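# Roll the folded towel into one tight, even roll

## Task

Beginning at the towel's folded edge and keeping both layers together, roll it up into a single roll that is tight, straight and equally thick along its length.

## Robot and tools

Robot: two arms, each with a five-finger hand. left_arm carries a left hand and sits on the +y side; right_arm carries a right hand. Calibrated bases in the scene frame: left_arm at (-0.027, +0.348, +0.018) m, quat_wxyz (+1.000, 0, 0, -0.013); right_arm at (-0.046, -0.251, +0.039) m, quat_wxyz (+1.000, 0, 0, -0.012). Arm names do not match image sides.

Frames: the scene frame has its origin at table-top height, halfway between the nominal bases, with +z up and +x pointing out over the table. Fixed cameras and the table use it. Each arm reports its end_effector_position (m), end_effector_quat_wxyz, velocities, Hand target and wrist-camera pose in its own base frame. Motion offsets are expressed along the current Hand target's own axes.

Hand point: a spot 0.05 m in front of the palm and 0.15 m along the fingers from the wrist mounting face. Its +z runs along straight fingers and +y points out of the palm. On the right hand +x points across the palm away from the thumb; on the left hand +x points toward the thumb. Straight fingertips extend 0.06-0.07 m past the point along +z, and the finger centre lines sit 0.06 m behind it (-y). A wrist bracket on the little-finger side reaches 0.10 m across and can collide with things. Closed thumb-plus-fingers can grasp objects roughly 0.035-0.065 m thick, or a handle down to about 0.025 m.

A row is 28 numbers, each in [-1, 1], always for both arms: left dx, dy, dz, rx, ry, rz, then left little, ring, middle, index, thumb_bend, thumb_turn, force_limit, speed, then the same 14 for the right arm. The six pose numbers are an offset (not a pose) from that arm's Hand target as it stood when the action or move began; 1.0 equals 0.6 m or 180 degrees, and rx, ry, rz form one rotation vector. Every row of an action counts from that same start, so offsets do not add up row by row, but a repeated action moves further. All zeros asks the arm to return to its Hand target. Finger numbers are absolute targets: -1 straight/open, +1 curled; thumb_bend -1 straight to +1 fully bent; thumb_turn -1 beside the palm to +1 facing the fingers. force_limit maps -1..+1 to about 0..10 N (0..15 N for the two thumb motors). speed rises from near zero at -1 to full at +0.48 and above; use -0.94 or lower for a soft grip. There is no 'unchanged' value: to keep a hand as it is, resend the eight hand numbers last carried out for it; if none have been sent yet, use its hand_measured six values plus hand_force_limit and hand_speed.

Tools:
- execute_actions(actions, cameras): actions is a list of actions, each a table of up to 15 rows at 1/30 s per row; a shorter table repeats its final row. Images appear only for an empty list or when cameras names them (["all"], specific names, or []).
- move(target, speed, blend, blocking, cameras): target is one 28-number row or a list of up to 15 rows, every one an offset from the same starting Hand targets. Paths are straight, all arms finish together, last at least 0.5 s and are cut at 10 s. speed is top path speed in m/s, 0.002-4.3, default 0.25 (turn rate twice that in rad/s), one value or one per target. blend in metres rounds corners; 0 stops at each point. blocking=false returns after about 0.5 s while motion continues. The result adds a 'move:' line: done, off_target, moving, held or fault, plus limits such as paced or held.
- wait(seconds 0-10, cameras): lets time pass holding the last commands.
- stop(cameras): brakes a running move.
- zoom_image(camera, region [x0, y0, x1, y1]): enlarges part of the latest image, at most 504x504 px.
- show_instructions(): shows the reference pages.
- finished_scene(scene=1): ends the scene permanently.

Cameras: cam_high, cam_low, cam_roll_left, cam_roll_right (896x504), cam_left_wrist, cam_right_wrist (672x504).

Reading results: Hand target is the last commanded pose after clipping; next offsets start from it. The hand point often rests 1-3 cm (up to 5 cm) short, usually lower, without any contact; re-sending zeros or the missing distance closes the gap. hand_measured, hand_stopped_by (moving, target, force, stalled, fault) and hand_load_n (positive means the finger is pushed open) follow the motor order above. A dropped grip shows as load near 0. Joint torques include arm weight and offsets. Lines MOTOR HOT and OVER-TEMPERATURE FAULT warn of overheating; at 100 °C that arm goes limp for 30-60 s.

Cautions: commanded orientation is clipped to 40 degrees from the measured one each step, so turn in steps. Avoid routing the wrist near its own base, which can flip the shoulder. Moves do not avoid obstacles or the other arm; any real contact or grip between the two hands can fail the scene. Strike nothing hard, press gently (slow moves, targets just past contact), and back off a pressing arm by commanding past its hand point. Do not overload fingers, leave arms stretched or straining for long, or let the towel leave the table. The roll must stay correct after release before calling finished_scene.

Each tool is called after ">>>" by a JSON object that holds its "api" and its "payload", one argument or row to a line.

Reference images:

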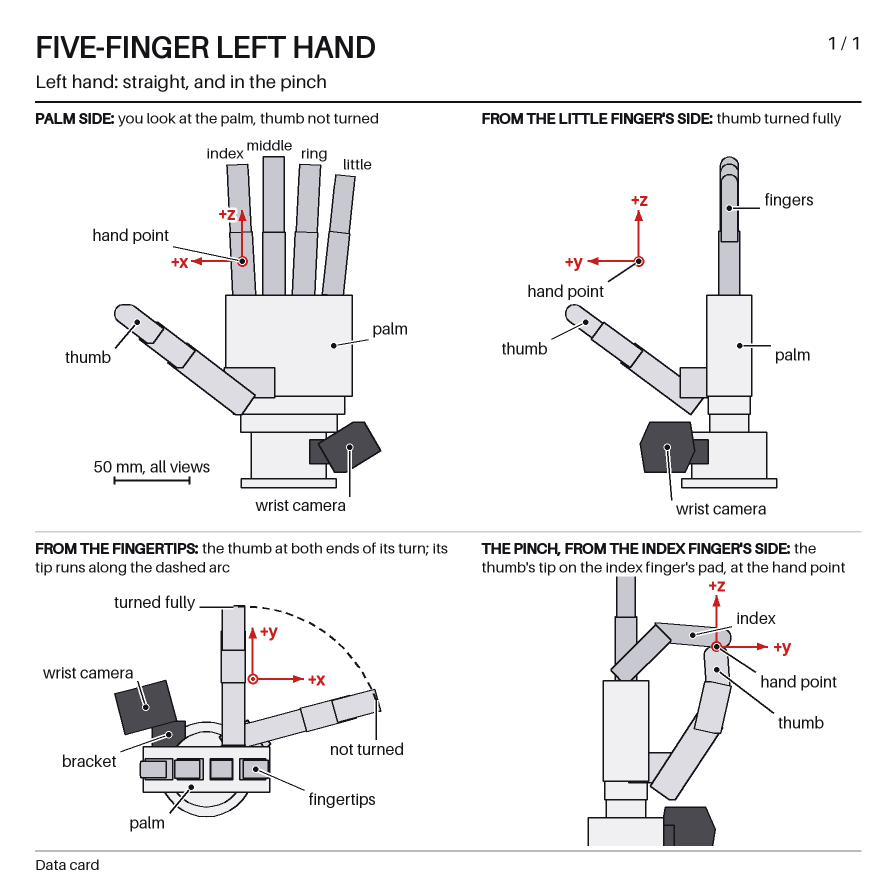

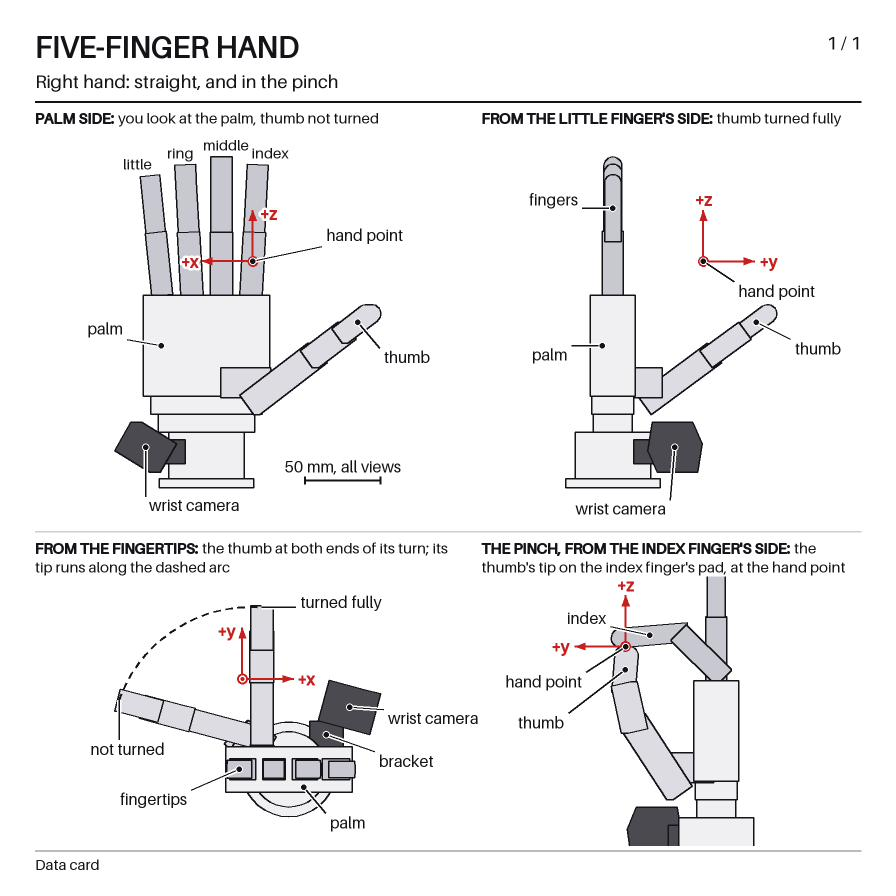

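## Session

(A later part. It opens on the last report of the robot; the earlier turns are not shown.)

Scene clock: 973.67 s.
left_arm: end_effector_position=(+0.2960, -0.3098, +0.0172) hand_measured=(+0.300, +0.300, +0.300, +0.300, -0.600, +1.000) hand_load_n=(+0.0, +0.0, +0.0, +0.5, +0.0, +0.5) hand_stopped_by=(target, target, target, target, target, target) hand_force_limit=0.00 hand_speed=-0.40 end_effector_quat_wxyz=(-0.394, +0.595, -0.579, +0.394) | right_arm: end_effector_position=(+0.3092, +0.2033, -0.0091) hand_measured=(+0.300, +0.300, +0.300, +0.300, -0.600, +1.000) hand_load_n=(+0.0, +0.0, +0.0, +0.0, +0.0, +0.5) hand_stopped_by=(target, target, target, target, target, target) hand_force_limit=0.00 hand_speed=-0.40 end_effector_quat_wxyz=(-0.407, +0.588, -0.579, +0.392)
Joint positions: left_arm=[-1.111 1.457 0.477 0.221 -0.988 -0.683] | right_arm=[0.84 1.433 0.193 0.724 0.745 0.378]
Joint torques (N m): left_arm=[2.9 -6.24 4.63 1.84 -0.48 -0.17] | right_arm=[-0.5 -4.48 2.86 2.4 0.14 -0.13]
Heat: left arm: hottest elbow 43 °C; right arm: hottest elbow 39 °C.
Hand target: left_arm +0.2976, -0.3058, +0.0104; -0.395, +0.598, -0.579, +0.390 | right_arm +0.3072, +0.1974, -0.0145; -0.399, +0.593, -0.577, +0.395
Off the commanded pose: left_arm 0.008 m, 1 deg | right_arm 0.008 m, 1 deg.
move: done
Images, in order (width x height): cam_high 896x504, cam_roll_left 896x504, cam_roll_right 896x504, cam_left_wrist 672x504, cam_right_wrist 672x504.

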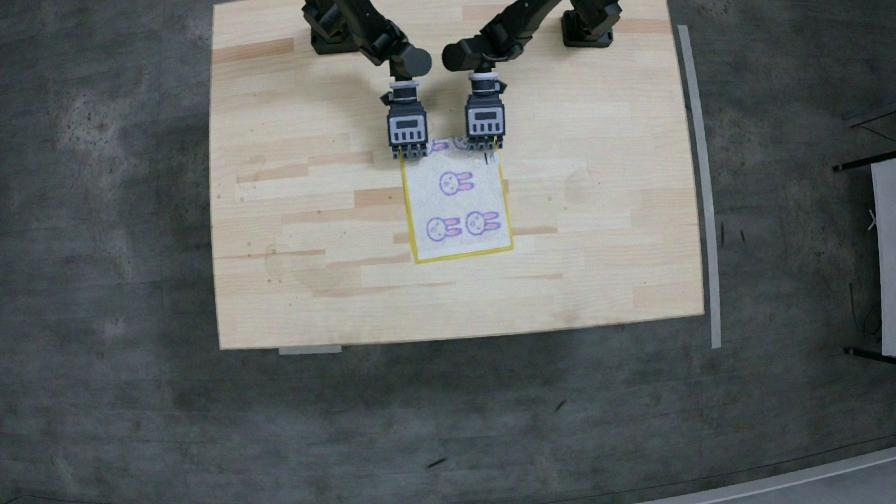

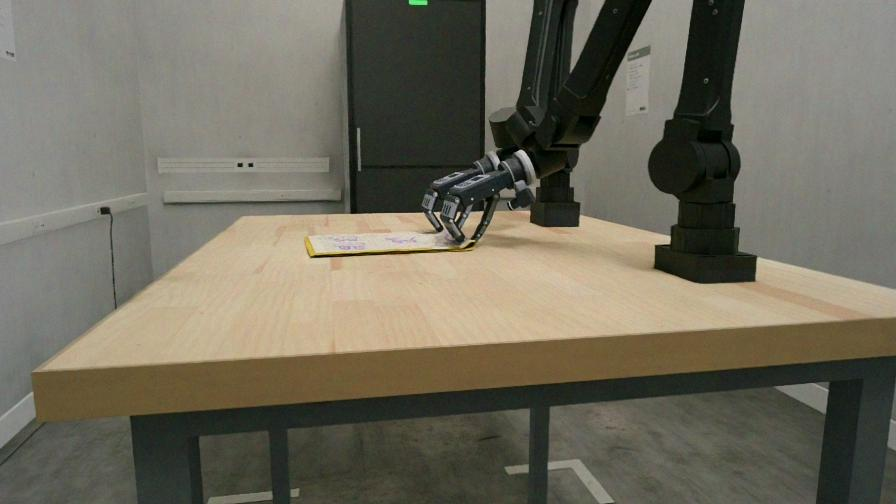

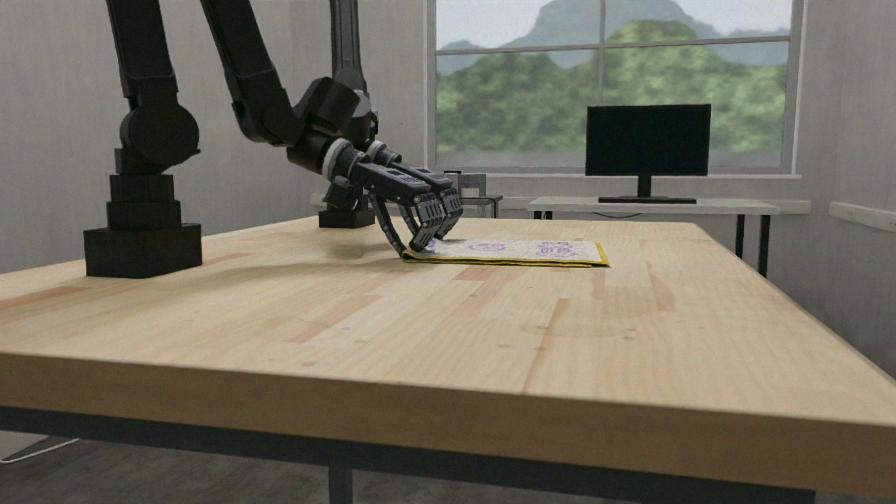

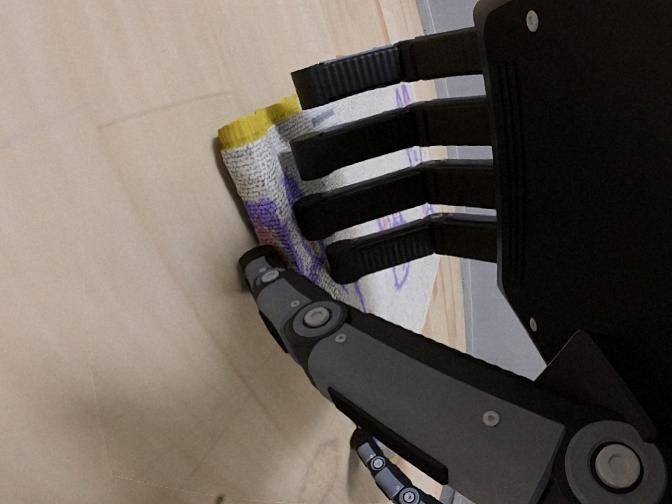

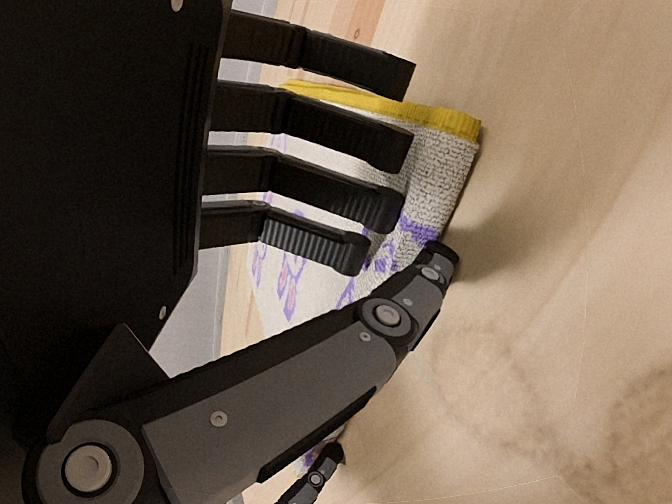

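>>> {"api": "move", "payload": {
  "target": [
    [0,0,0,0,0,0,0.42,0.42,0.42,0.42,-0.3,1,0,-0.5,0,0,0,0,0,0,0.42,0.42,0.42,0.42,-0.3,1,0,-0.5],
    [0,-0.0464,-0.0188,0,0,0,0.42,0.42,0.42,0.42,-0.3,1,0,-0.5,0,-0.0464,-0.0188,0,0,0,0.42,0.42,0.42,0.42,-0.3,1,0,-0.5]
  ],
  "speed": [0.1,0.1],
  "cameras": ["cam_high","cam_roll_left","cam_roll_right","cam_left_wrist","cam_right_wrist"]
}}

>>> {"api": "zoom_image", "payload": {
  "camera": "cam_high",
  "region": [370, 100, 530, 280]
}}

>>> {"api": "zoom_image", "payload": {
  "camera": "cam_roll_left",
  "region": [360, 160, 520, 270]
}}

>>> {"api": "zoom_image", "payload": {
  "camera": "cam_roll_right",
  "region": [350, 160, 510, 270]
}}

Scene clock: 977.70 s.
left_arm: end_effector_position=(+0.2916, -0.3043, +0.0328) hand_measured=(+0.420, +0.420, +0.420, +0.420, -0.490, +1.000) hand_load_n=(+0.0, +0.0, +3.0, +0.0, +9.0, +2.5) hand_stopped_by=(target, target, target, target, force, target) hand_force_limit=0.00 hand_speed=-0.50 end_effector_quat_wxyz=(-0.391, +0.596, -0.583, +0.391) | right_arm: end_effector_position=(+0.3037, +0.1996, +0.0140) hand_measured=(+0.420, +0.420, +0.420, +0.420, -0.488, +1.000) hand_load_n=(+0.0, +0.0, +3.0, +0.0, +10.0, +3.5) hand_stopped_by=(target, target, target, target, force, target) hand_force_limit=0.00 hand_speed=-0.50 end_effector_quat_wxyz=(-0.406, +0.592, -0.578, +0.388)
Joint positions: left_arm=[-1.111 1.38 0.477 0.131 -0.979 -0.691] | right_arm=[0.84 1.253 0.193 0.54 0.735 0.378]
Joint torques (N m): left_arm=[2.9 -7.53 6.89 0.4 -0.84 -0.08] | right_arm=[0.03 -4.78 5.34 1.16 0.5 -0.13]
Heat: left arm: hottest elbow 42 °C; right arm: hottest elbow 38 °C.
Hand target: left_arm +0.2979, -0.3055, +0.0405; -0.395, +0.598, -0.579, +0.390 | right_arm +0.3070, +0.1977, +0.0156; -0.399, +0.593, -0.577, +0.395
Off the commanded pose: left_arm 0.010 m, 1 deg | right_arm 0.004 m, 1 deg.
move: done
Images, in order (width x height): cam_high 896x504, cam_roll_left 896x504, cam_roll_right 896x504, cam_left_wrist 672x504, cam_right_wrist 672x504.

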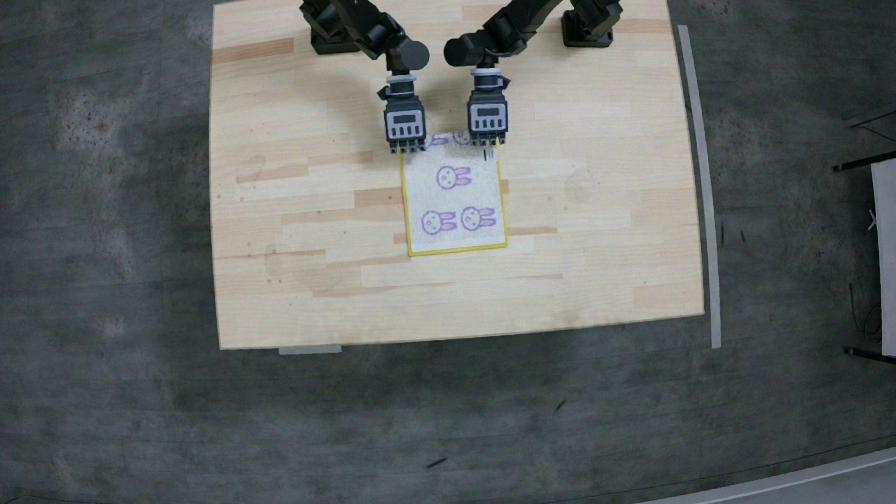

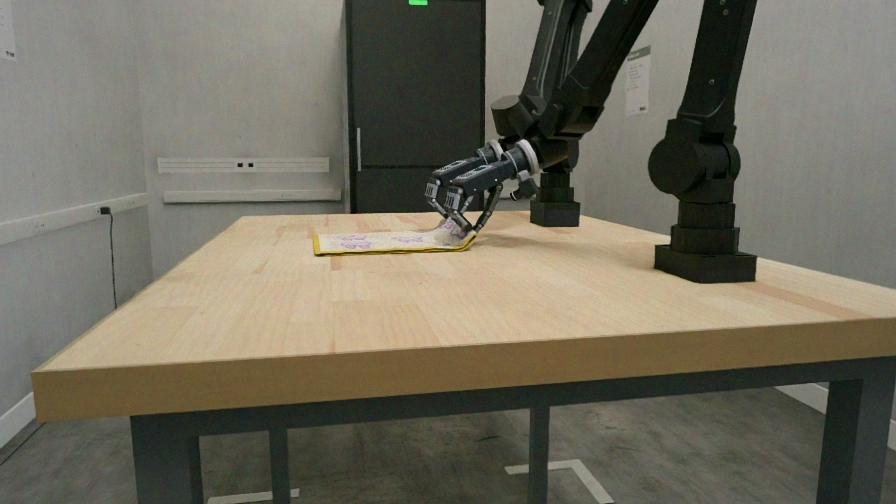

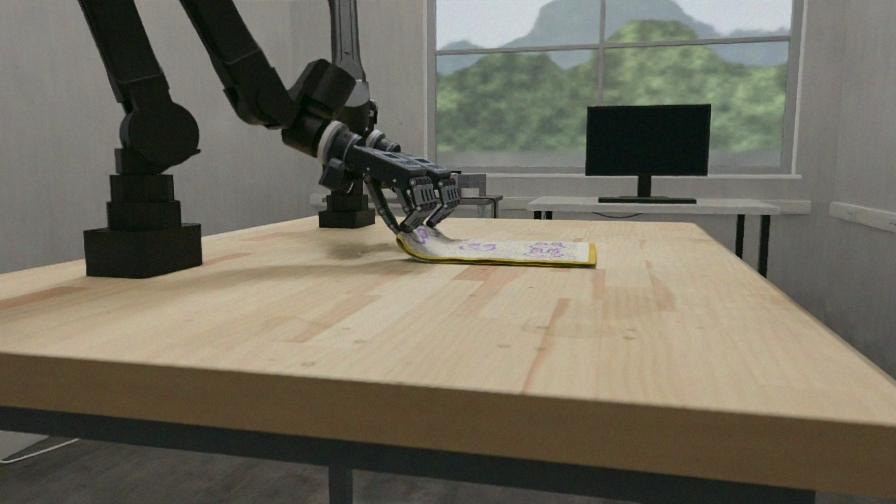

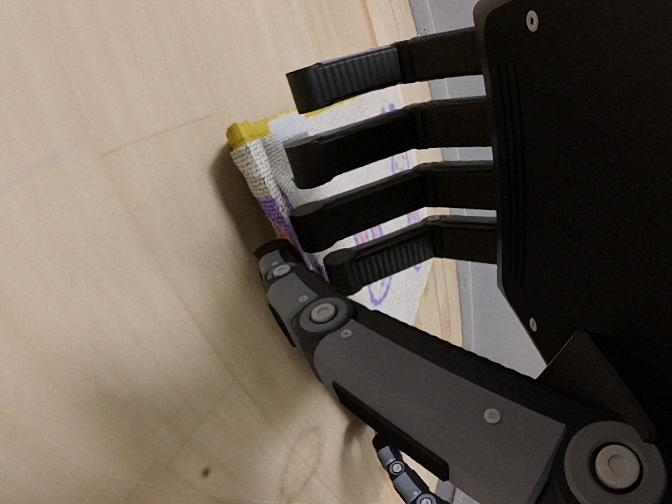

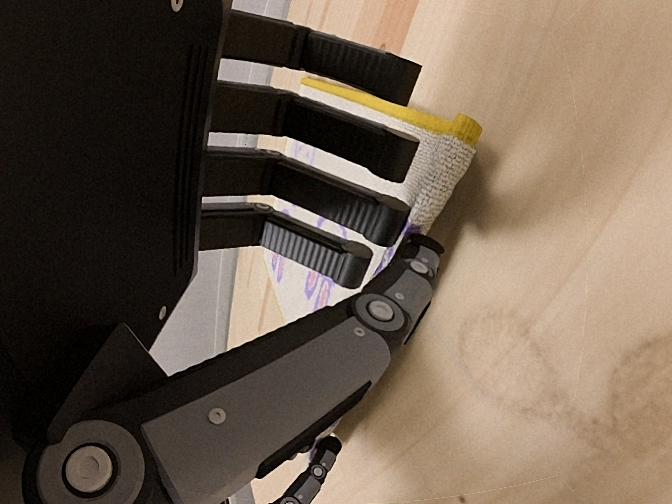

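Scaled by 2.800 from the camera's 896x504 image, which has a finer 1280x720 frame.

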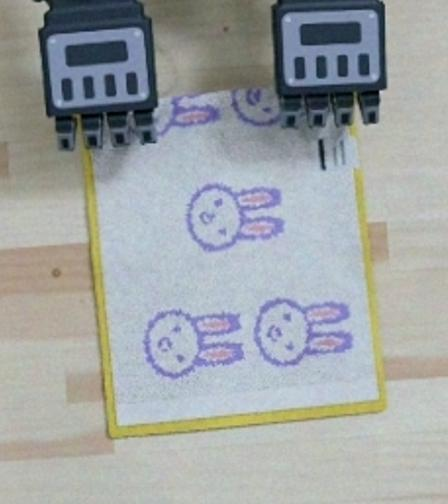

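Scaled by 3.150 from the camera's 896x504 image, which has a finer 1280x720 frame.

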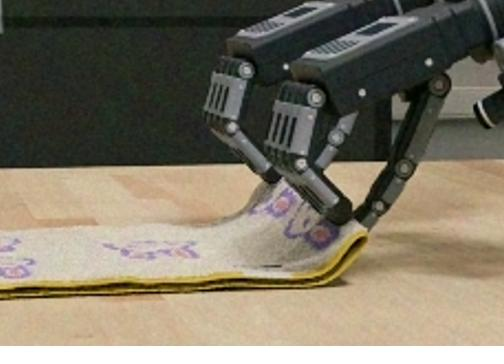

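Scaled by 3.150 from the camera's 896x504 image, which has a finer 1280x720 frame.

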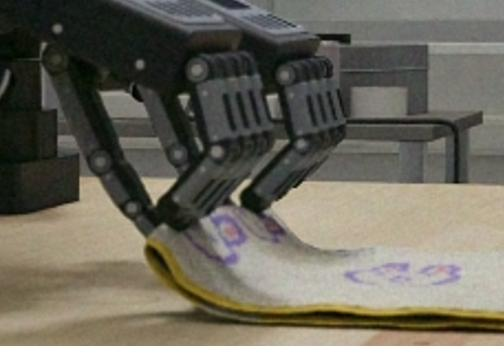

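>>> {"api": "move", "payload": {
  "target": [
    [0,-0.0309,-0.0125,0,0,0,0.42,0.42,0.42,0.42,-0.3,1,0,-0.5,0,-0.0309,-0.0125,0,0,0,0.42,0.42,0.42,0.42,-0.3,1,0,-0.5],
    [0,-0.0543,0.023,-0.222,0,0,0.42,0.42,0.42,0.42,-0.3,1,0,-0.5,0,-0.0511,0.0153,-0.222,0,0,0.42,0.42,0.42,0.42,-0.3,1,0,-0.5],
    [0,-0.0092,0.0448,-0.222,0,0,0.42,0.42,0.42,0.42,-0.3,1,0,-0.5,0,-0.0027,0.042,-0.222,0,0,0.42,0.42,0.42,0.42,-0.3,1,0,-0.5],
    [0,-0.0355,0.0989,-0.461,0,0,0.42,0.42,0.42,0.42,-0.3,1,0,-0.5,0,-0.0277,0.0906,-0.461,0,0,0.42,0.42,0.42,0.42,-0.3,1,0,-0.5]
  ],
  "speed": [0.1,0.12,0.1,0.1],
  "blend": [0.01,0.005,0.005,0],
  "cameras": ["cam_high","cam_roll_left","cam_roll_right","cam_left_wrist","cam_right_wrist"]
}}

>>> {"api": "zoom_image", "payload": {
  "camera": "cam_roll_left",
  "region": [340, 150, 520, 270]
}}

>>> {"api": "zoom_image", "payload": {
  "camera": "cam_roll_right",
  "region": [370, 150, 550, 270]
}}

Scene clock: 991.70 s.
left_arm: end_effector_position=(+0.3464, -0.3023, +0.0351) hand_measured=(+0.420, +0.420, +0.420, +0.420, -0.490, +1.000) hand_load_n=(+0.0, +0.0, +3.5, +0.0, +9.0, +1.5) hand_stopped_by=(target, target, target, target, force, target) hand_force_limit=0.00 hand_speed=-0.50 end_effector_quat_wxyz=(+0.099, +0.710, -0.690, -0.096) | right_arm: end_effector_position=(+0.3511, +0.1997, +0.0097) hand_measured=(+0.420, +0.420, +0.420, +0.420, -0.488, +1.000) hand_load_n=(+0.0, +0.0, +2.5, +0.0, +10.0, +2.0) hand_stopped_by=(target, target, target, target, force, target) hand_force_limit=0.00 hand_speed=-0.50 end_effector_quat_wxyz=(+0.096, +0.706, -0.696, -0.086)
Joint positions: left_arm=[-0.53 1.915 1.404 -1.295 0.146 -0.541] | right_arm=[0.361 1.864 1.252 -1.207 -0.074 0.337]
Joint torques (N m): left_arm=[3.08 -13.22 9.31 -0.8 0.18 -0.02] | right_arm=[-0.56 -13.63 7.87 -0.39 -0.14 -0.19]
Heat: left arm: hottest elbow 42 °C; right arm: hottest elbow 38 °C.
Hand target: left_arm +0.3607, -0.3040, +0.0374; +0.100, +0.709, -0.692, -0.092 | right_arm +0.3637, +0.1989, +0.0109; +0.094, +0.709, -0.694, -0.087
Off the commanded pose: left_arm 0.015 m, 1 deg | right_arm 0.013 m, 1 deg.
move: off_target (left_arm, right_arm)
Images, in order (width x height): cam_high 896x504, cam_roll_left 896x504, cam_roll_right 896x504, cam_left_wrist 672x504, cam_right_wrist 672x504.

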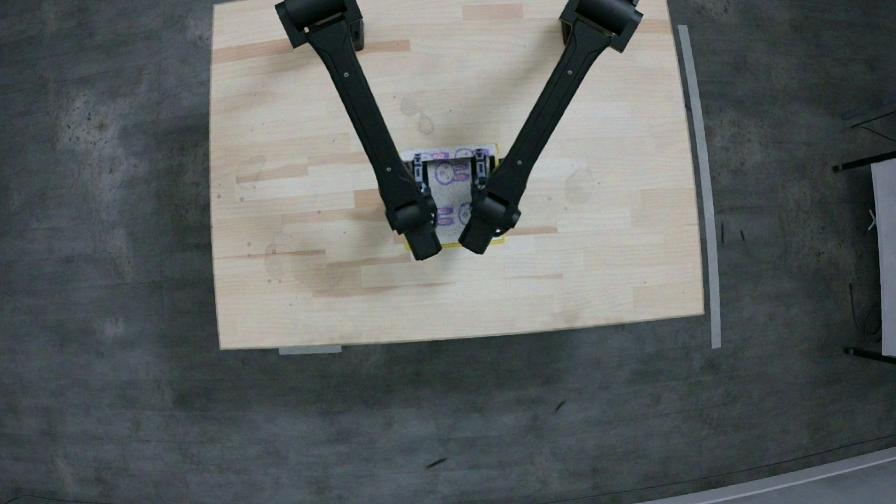

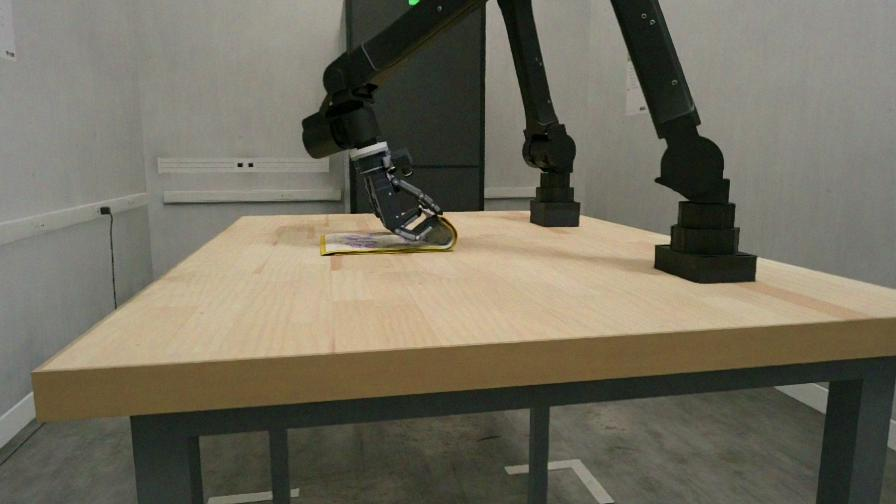

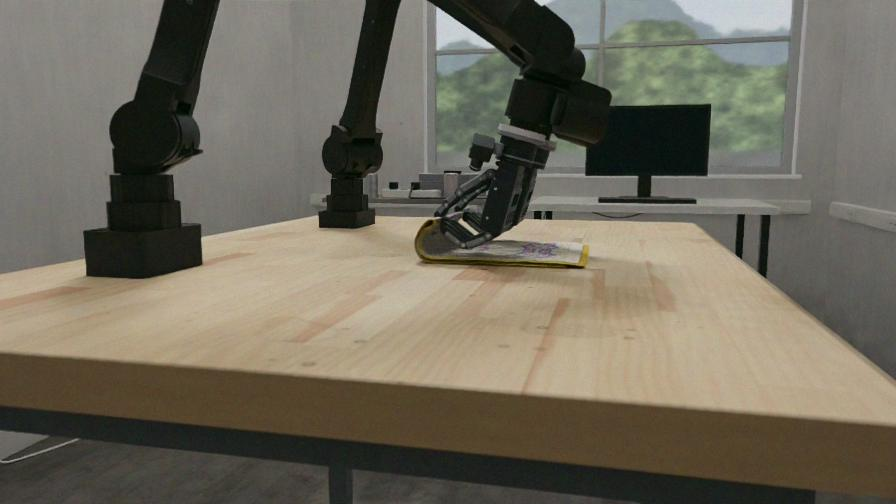

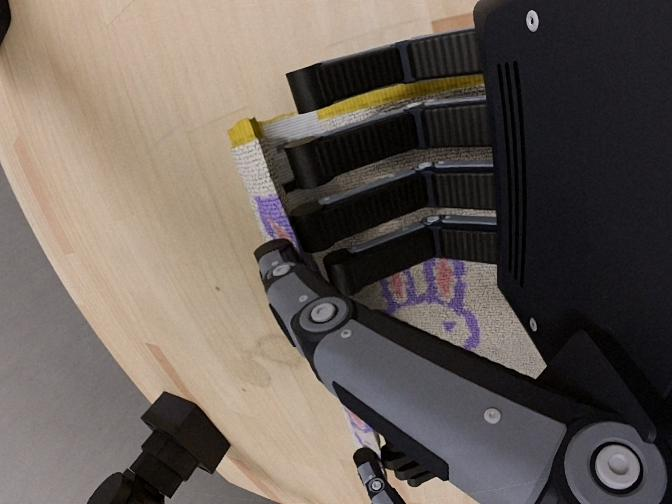

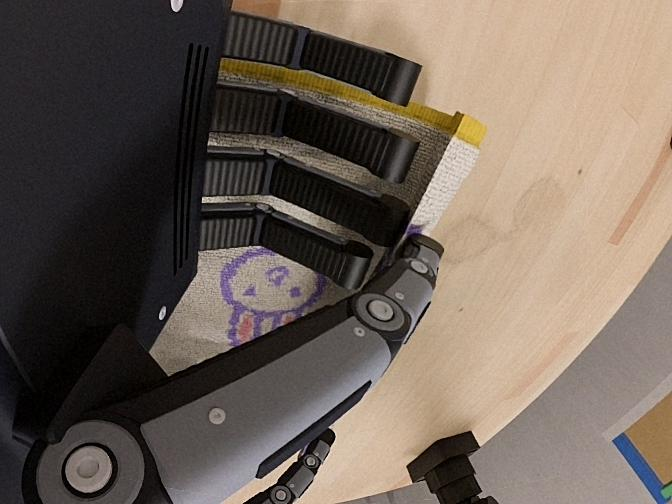

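Scaled by 2.800 from the camera's 896x504 image, which has a finer 1280x720 frame.

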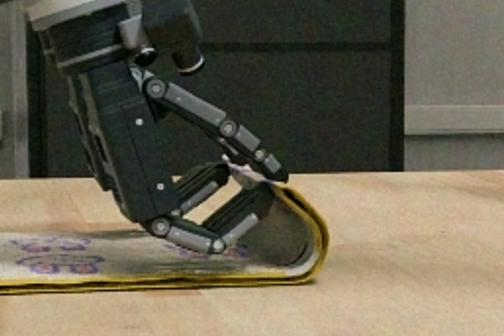

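Scaled by 2.800 from the camera's 896x504 image, which has a finer 1280x720 frame.

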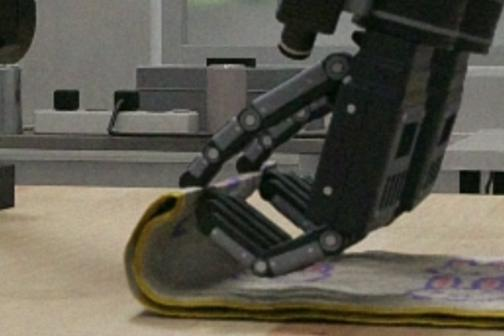

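>>> {"api": "move", "payload": {
  "target": [
    [0,0,0,0,0,0,0.42,0.42,0.42,0.42,-1,-1,0,0.1,0,0,0,0,0,0,0.42,0.42,0.42,0.42,-0.3,1,0,-0.5],
    [0,-0.0041,0.0127,0.139,0,0,0.42,0.42,0.42,0.42,-1,-1,0,0.1,0,0,0,0,0,0,0.42,0.42,0.42,0.42,-0.3,1,0,-0.5],
    [0,-0.1605,-0.0452,0.139,0,0,0.42,0.42,0.42,0.42,-1,-1,0,0.1,0,0,0,0,0,0,0.42,0.42,0.42,0.42,-0.3,1,0,-0.5],
    [0,-0.107,-0.21,0.1,0,0,0.42,0.42,0.42,0.42,-1,-1,0,0.1,0,0,0,0,0,0,0.42,0.42,0.42,0.42,-0.3,1,0,-0.5]
  ],
  "speed": [0.1,0.1,0.15,0.25],
  "blend": [0.0,0.0,0.02,0],
  "cameras": ["cam_high","cam_roll_left","cam_roll_right"]
}}

>>> {"api": "zoom_image", "payload": {
  "camera": "cam_roll_left",
  "region": [340, 150, 520, 270]
}}

>>> {"api": "zoom_image", "payload": {
  "camera": "cam_roll_right",
  "region": [370, 150, 550, 270]
}}

Scene clock: 1003.03 s.
left_arm: end_effector_position=(+0.4393, -0.2980, +0.1325) hand_measured=(+0.420, +0.420, +0.420, +0.420, -1.000, -1.000) hand_load_n=(+0.0, +0.0, +0.0, +0.0, +0.0, -0.5) hand_stopped_by=(target, target, target, target, target, target) hand_force_limit=0.00 hand_speed=0.10 end_effector_quat_wxyz=(-0.010, +0.716, -0.698, +0.007) | right_arm: end_effector_position=(+0.3512, +0.1989, +0.0097) hand_measured=(+0.420, +0.420, +0.420, +0.420, -0.488, +1.000) hand_load_n=(+0.0, +0.0, +2.5, +0.0, +10.0, +1.5) hand_stopped_by=(target, target, target, target, force, target) hand_force_limit=0.00 hand_speed=-0.50 end_effector_quat_wxyz=(+0.096, +0.707, -0.695, -0.086)
Joint positions: left_arm=[-0.494 1.834 1.633 -1.351 -0.016 -0.519] | right_arm=[0.36 1.864 1.252 -1.207 -0.074 0.333]
Joint torques (N m): left_arm=[3.08 -13.74 11.41 -0.13 0.13 -0.08] | right_arm=[-0.62 -13.86 7.87 -0.46 -0.16 -0.15]
Heat: left arm: hottest elbow 43 °C; right arm: hottest elbow 39 °C.
Hand target: left_arm +0.4564, -0.3006, +0.1416; -0.012, +0.716, -0.697, +0.018 | right_arm +0.3637, +0.1989, +0.0109; +0.094, +0.709, -0.694, -0.086
Off the commanded pose: left_arm 0.019 m, 1 deg | right_arm 0.012 m, 0 deg.
move: off_target (left_arm, right_arm)
Images, in order (width x height): cam_high 896x504, cam_roll_left 896x504, cam_roll_right 896x504.

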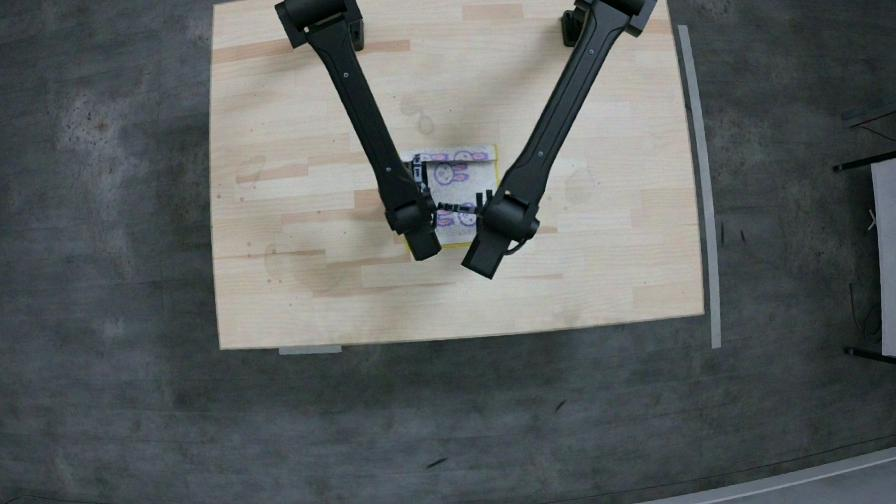

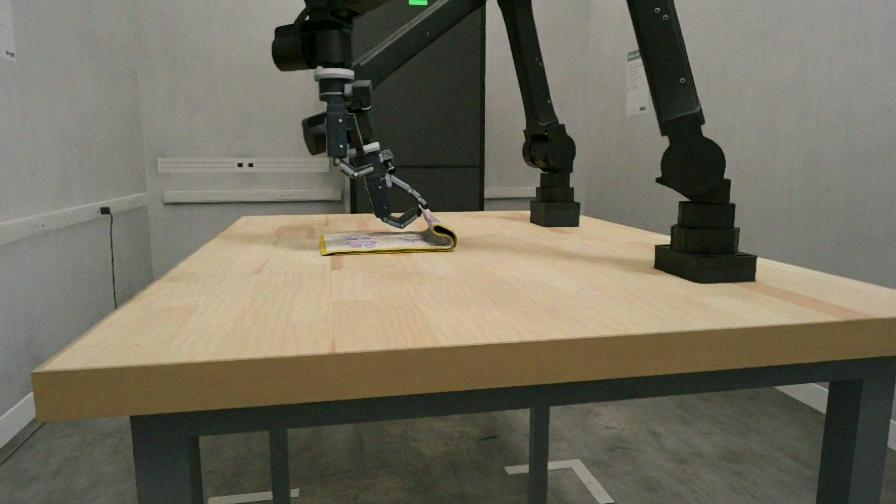

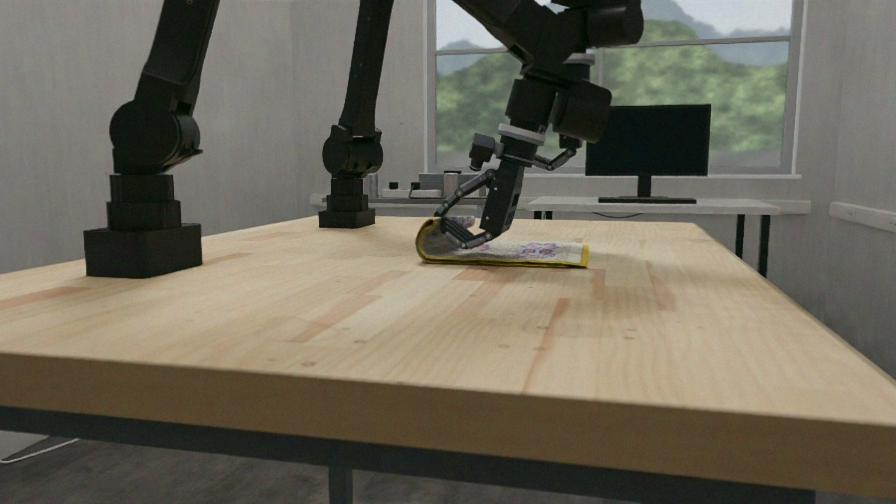

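Scaled by 2.800 from the camera's 896x504 image, which has a finer 1280x720 frame.

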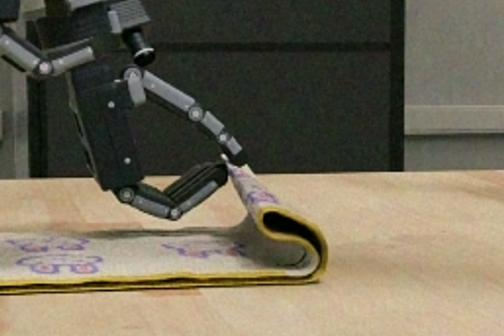

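Scaled by 2.800 from the camera's 896x504 image, which has a finer 1280x720 frame.

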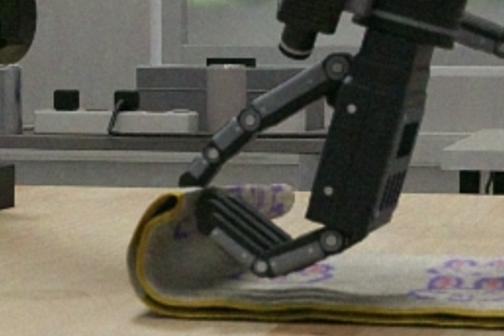

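>>> {"api": "move", "payload": {
  "target": [
    [0,0,-0.03,0,0,0,-1,-1,-1,-1,-1,-1,0,0.3,0,0,0,0,0,0,0.42,0.42,0.42,0.42,-0.3,1,0,-0.5],
    [-0.0177,0.3193,-0.03,0,0,0,-1,-1,-1,-1,-1,-1,0,0.3,0,0,0,0,0,0,0.42,0.42,0.42,0.42,-0.3,1,0,-0.5],
    [-0.0177,0.3193,0.115,0,0,0,-1,-1,-1,-1,-1,-1,0,0.3,0,0,0,0,0,0,0.42,0.42,0.42,0.42,-0.3,1,0,-0.5]
  ],
  "speed": [0.2,0.3,0.1],
  "blend": [0.0,0.01,0],
  "cameras": ["cam_high","cam_roll_left","cam_roll_right"]
}}

>>> {"api": "zoom_image", "payload": {
  "camera": "cam_roll_left",
  "region": [340, 150, 520, 270]
}}

>>> {"api": "zoom_image", "payload": {
  "camera": "cam_roll_right",
  "region": [370, 150, 550, 270]
}}

Scene clock: 1008.03 s.
left_arm: end_effector_position=(+0.2680, -0.2937, +0.0757) hand_measured=(-1.000, -1.000, -1.000, -1.000, -1.000, -1.000) hand_load_n=(+0.0, +0.0, -1.0, +0.0, +0.0, +0.0) hand_stopped_by=(target, target, target, target, target, target) hand_force_limit=0.00 hand_speed=0.30 end_effector_quat_wxyz=(-0.012, +0.715, -0.699, +0.023) | right_arm: end_effector_position=(+0.3512, +0.1989, +0.0097) hand_measured=(+0.420, +0.420, +0.420, +0.420, -0.488, +1.000) hand_load_n=(+0.0, +0.0, +3.0, +0.0, +10.0, +1.5) hand_stopped_by=(target, target, target, target, force, target) hand_force_limit=0.00 hand_speed=-0.50 end_effector_quat_wxyz=(+0.096, +0.707, -0.695, -0.086)
Joint positions: left_arm=[-0.682 1.5 1.047 -1.07 -0.019 -0.704] | right_arm=[0.36 1.864 1.252 -1.207 -0.074 0.333]
Joint torques (N m): left_arm=[1.73 -8.29 6.42 1.06 -0.12 -0.24] | right_arm=[-0.44 -13.86 8.01 -0.49 -0.14 -0.12]
Heat: left arm: hottest elbow 43 °C; right arm: hottest elbow 39 °C.
Hand target: left_arm +0.2678, -0.2956, +0.0645; -0.012, +0.716, -0.698, +0.018 | right_arm +0.3637, +0.1989, +0.0109; +0.094, +0.709, -0.693, -0.086
Off the commanded pose: left_arm 0.011 m, 1 deg | right_arm 0.012 m, 0 deg.
move: off_target (left_arm, right_arm)
Images, in order (width x height): cam_high 896x504, cam_roll_left 896x504, cam_roll_right 896x504.

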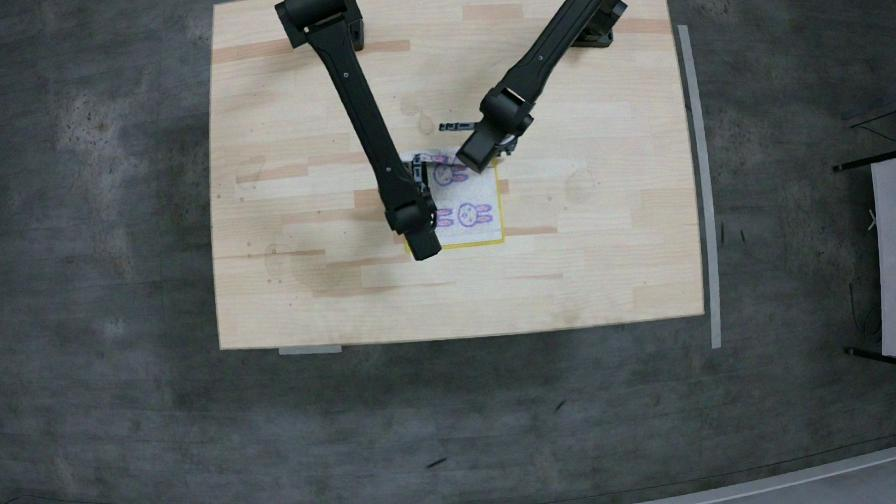

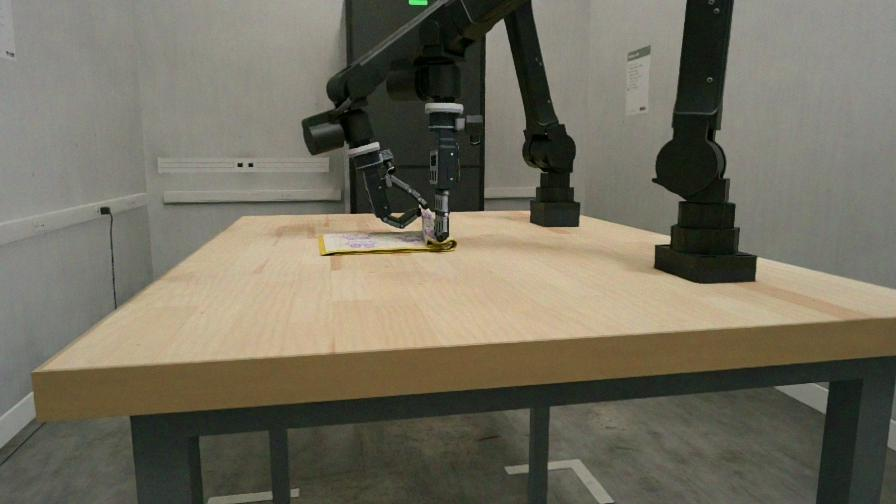

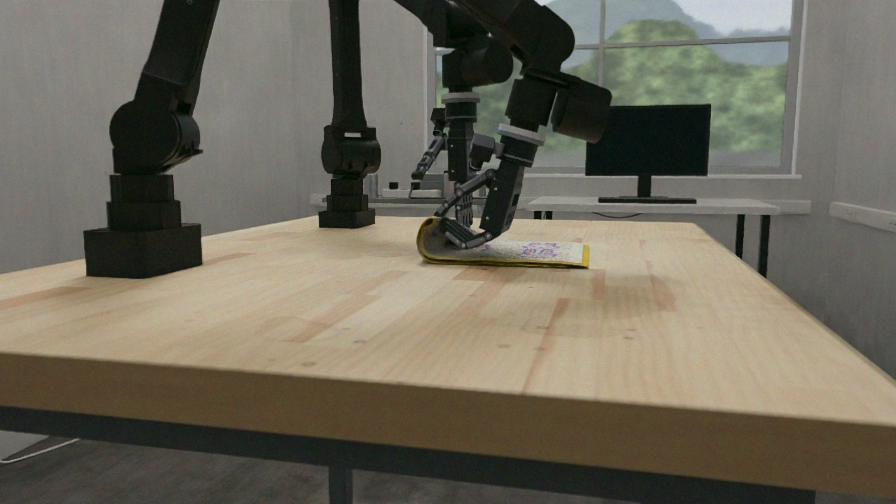

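Scaled by 2.800 from the camera's 896x504 image, which has a finer 1280x720 frame.

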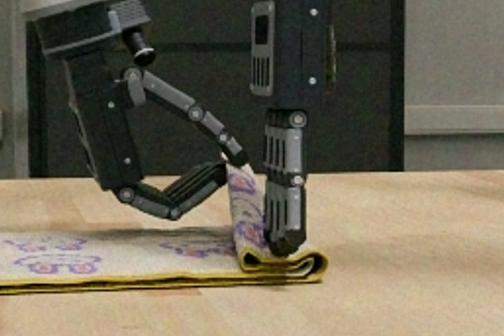

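Scaled by 2.800 from the camera's 896x504 image, which has a finer 1280x720 frame.

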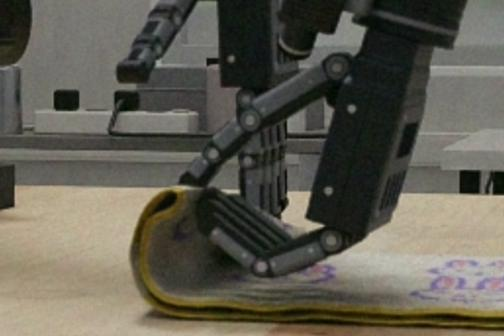

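>>> {"api": "move", "payload": {
  "target": [
    [0,0,0,0,0,0,-1,-1,-1,-1,-1,-1,0,0.3,0,0,0,0,0,0,0.42,0.42,0.42,0.42,-1,-1,0,0.1],
    [0,0,0,0,0,0,-1,-1,-1,-1,-1,-1,0,0.3,0,-0.0034,0.0129,0.122,0,0,0.42,0.42,0.42,0.42,-1,-1,0,0.1],
    [0,0,0,0,0,0,-1,-1,-1,-1,-1,-1,0,0.3,0,-0.1628,-0.0358,0.122,0,0,0.42,0.42,0.42,0.42,-1,-1,0,0.1],
    [0,0,0,0,0,0,-1,-1,-1,-1,-1,-1,0,0.3,0,-0.1188,-0.2035,0.08,0,0,0.42,0.42,0.42,0.42,-1,-1,0,0.1]
  ],
  "speed": [0.1,0.1,0.15,0.25],
  "blend": [0.0,0.0,0.02,0],
  "cameras": ["cam_high","cam_roll_left","cam_roll_right"]
}}

>>> {"api": "zoom_image", "payload": {
  "camera": "cam_roll_left",
  "region": [340, 150, 520, 270]
}}

>>> {"api": "zoom_image", "payload": {
  "camera": "cam_roll_right",
  "region": [370, 150, 550, 270]
}}

Scene clock: 1016.13 s.
left_arm: end_effector_position=(+0.2683, -0.2939, +0.0756) hand_measured=(-1.000, -1.000, -1.000, -1.000, -1.000, -1.000) hand_load_n=(+0.0, +0.0, -0.5, +0.0, +0.0, +0.0) hand_stopped_by=(target, target, target, target, target, target) hand_force_limit=0.00 hand_speed=0.30 end_effector_quat_wxyz=(-0.012, +0.715, -0.699, +0.024) | right_arm: end_effector_position=(+0.4490, +0.2018, +0.1048) hand_measured=(+0.420, +0.420, +0.420, +0.420, -1.000, -1.000) hand_load_n=(+0.0, +0.0, +0.0, +0.0, +0.0, +0.0) hand_stopped_by=(target, target, target, target, target, target) hand_force_limit=0.00 hand_speed=0.10 end_effector_quat_wxyz=(+0.012, +0.713, -0.701, -0.001)
Joint positions: left_arm=[-0.682 1.5 1.047 -1.068 -0.019 -0.704] | right_arm=[0.33 1.811 1.52 -1.301 0.009 0.313]
Joint torques (N m): left_arm=[1.79 -8.59 6.45 1.05 -0.13 -0.23] | right_arm=[-0.21 -15.38 9.8 0.27 -0.17 -0.18]
Heat: left arm: hottest elbow 42 °C; right arm: hottest elbow 39 °C.
Hand target: left_arm +0.2678, -0.2956, +0.0645; -0.012, +0.716, -0.698, +0.018 | right_arm +0.4634, +0.2019, +0.1110; +0.004, +0.715, -0.699, +0.001
Off the commanded pose: left_arm 0.011 m, 1 deg | right_arm 0.016 m, 1 deg.
move: off_target (left_arm, right_arm)
Images, in order (width x height): cam_high 896x504, cam_roll_left 896x504, cam_roll_right 896x504.

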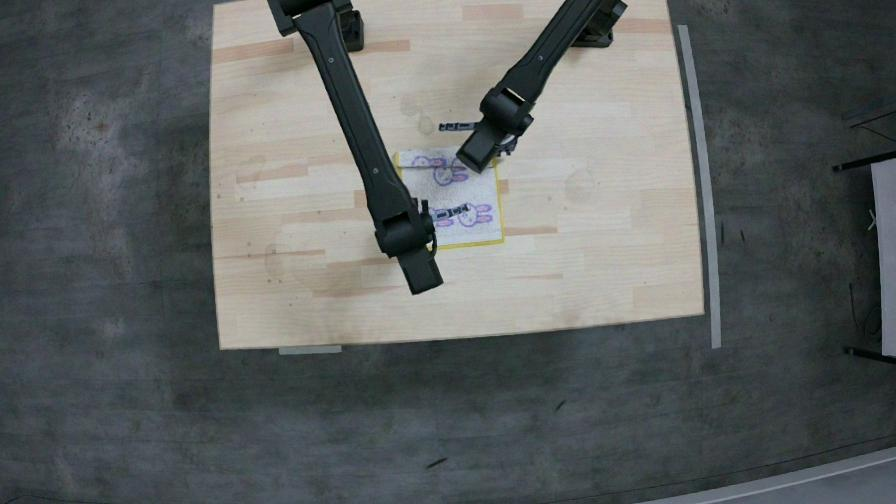

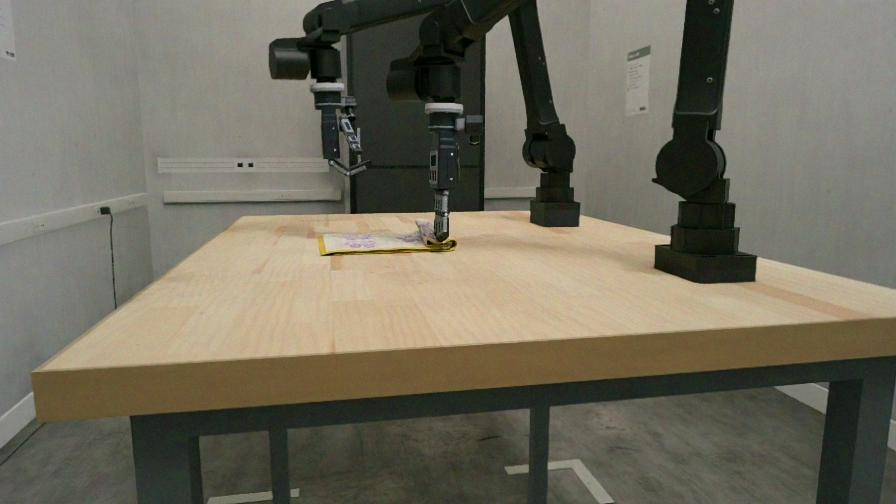

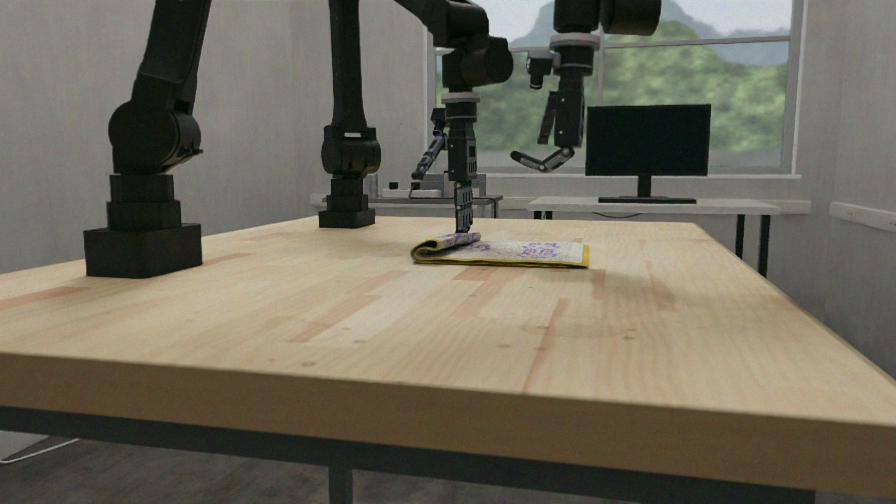

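Scaled by 2.800 from the camera's 896x504 image, which has a finer 1280x720 frame.

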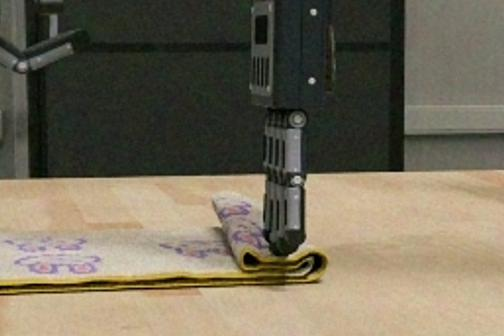

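Scaled by 2.800 from the camera's 896x504 image, which has a finer 1280x720 frame.

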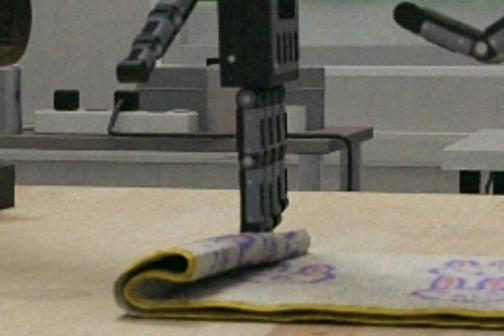

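>>> {"api": "zoom_image", "payload": {
  "camera": "cam_high",
  "region": [370, 120, 530, 280]
}}

Scaled by 3.150 from the camera's 896x504 image, which has a finer 1280x720 frame.

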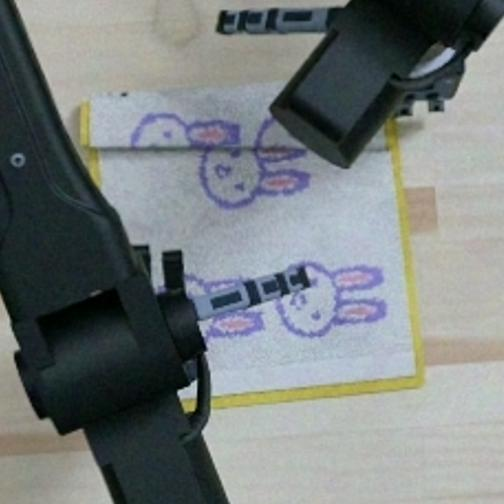

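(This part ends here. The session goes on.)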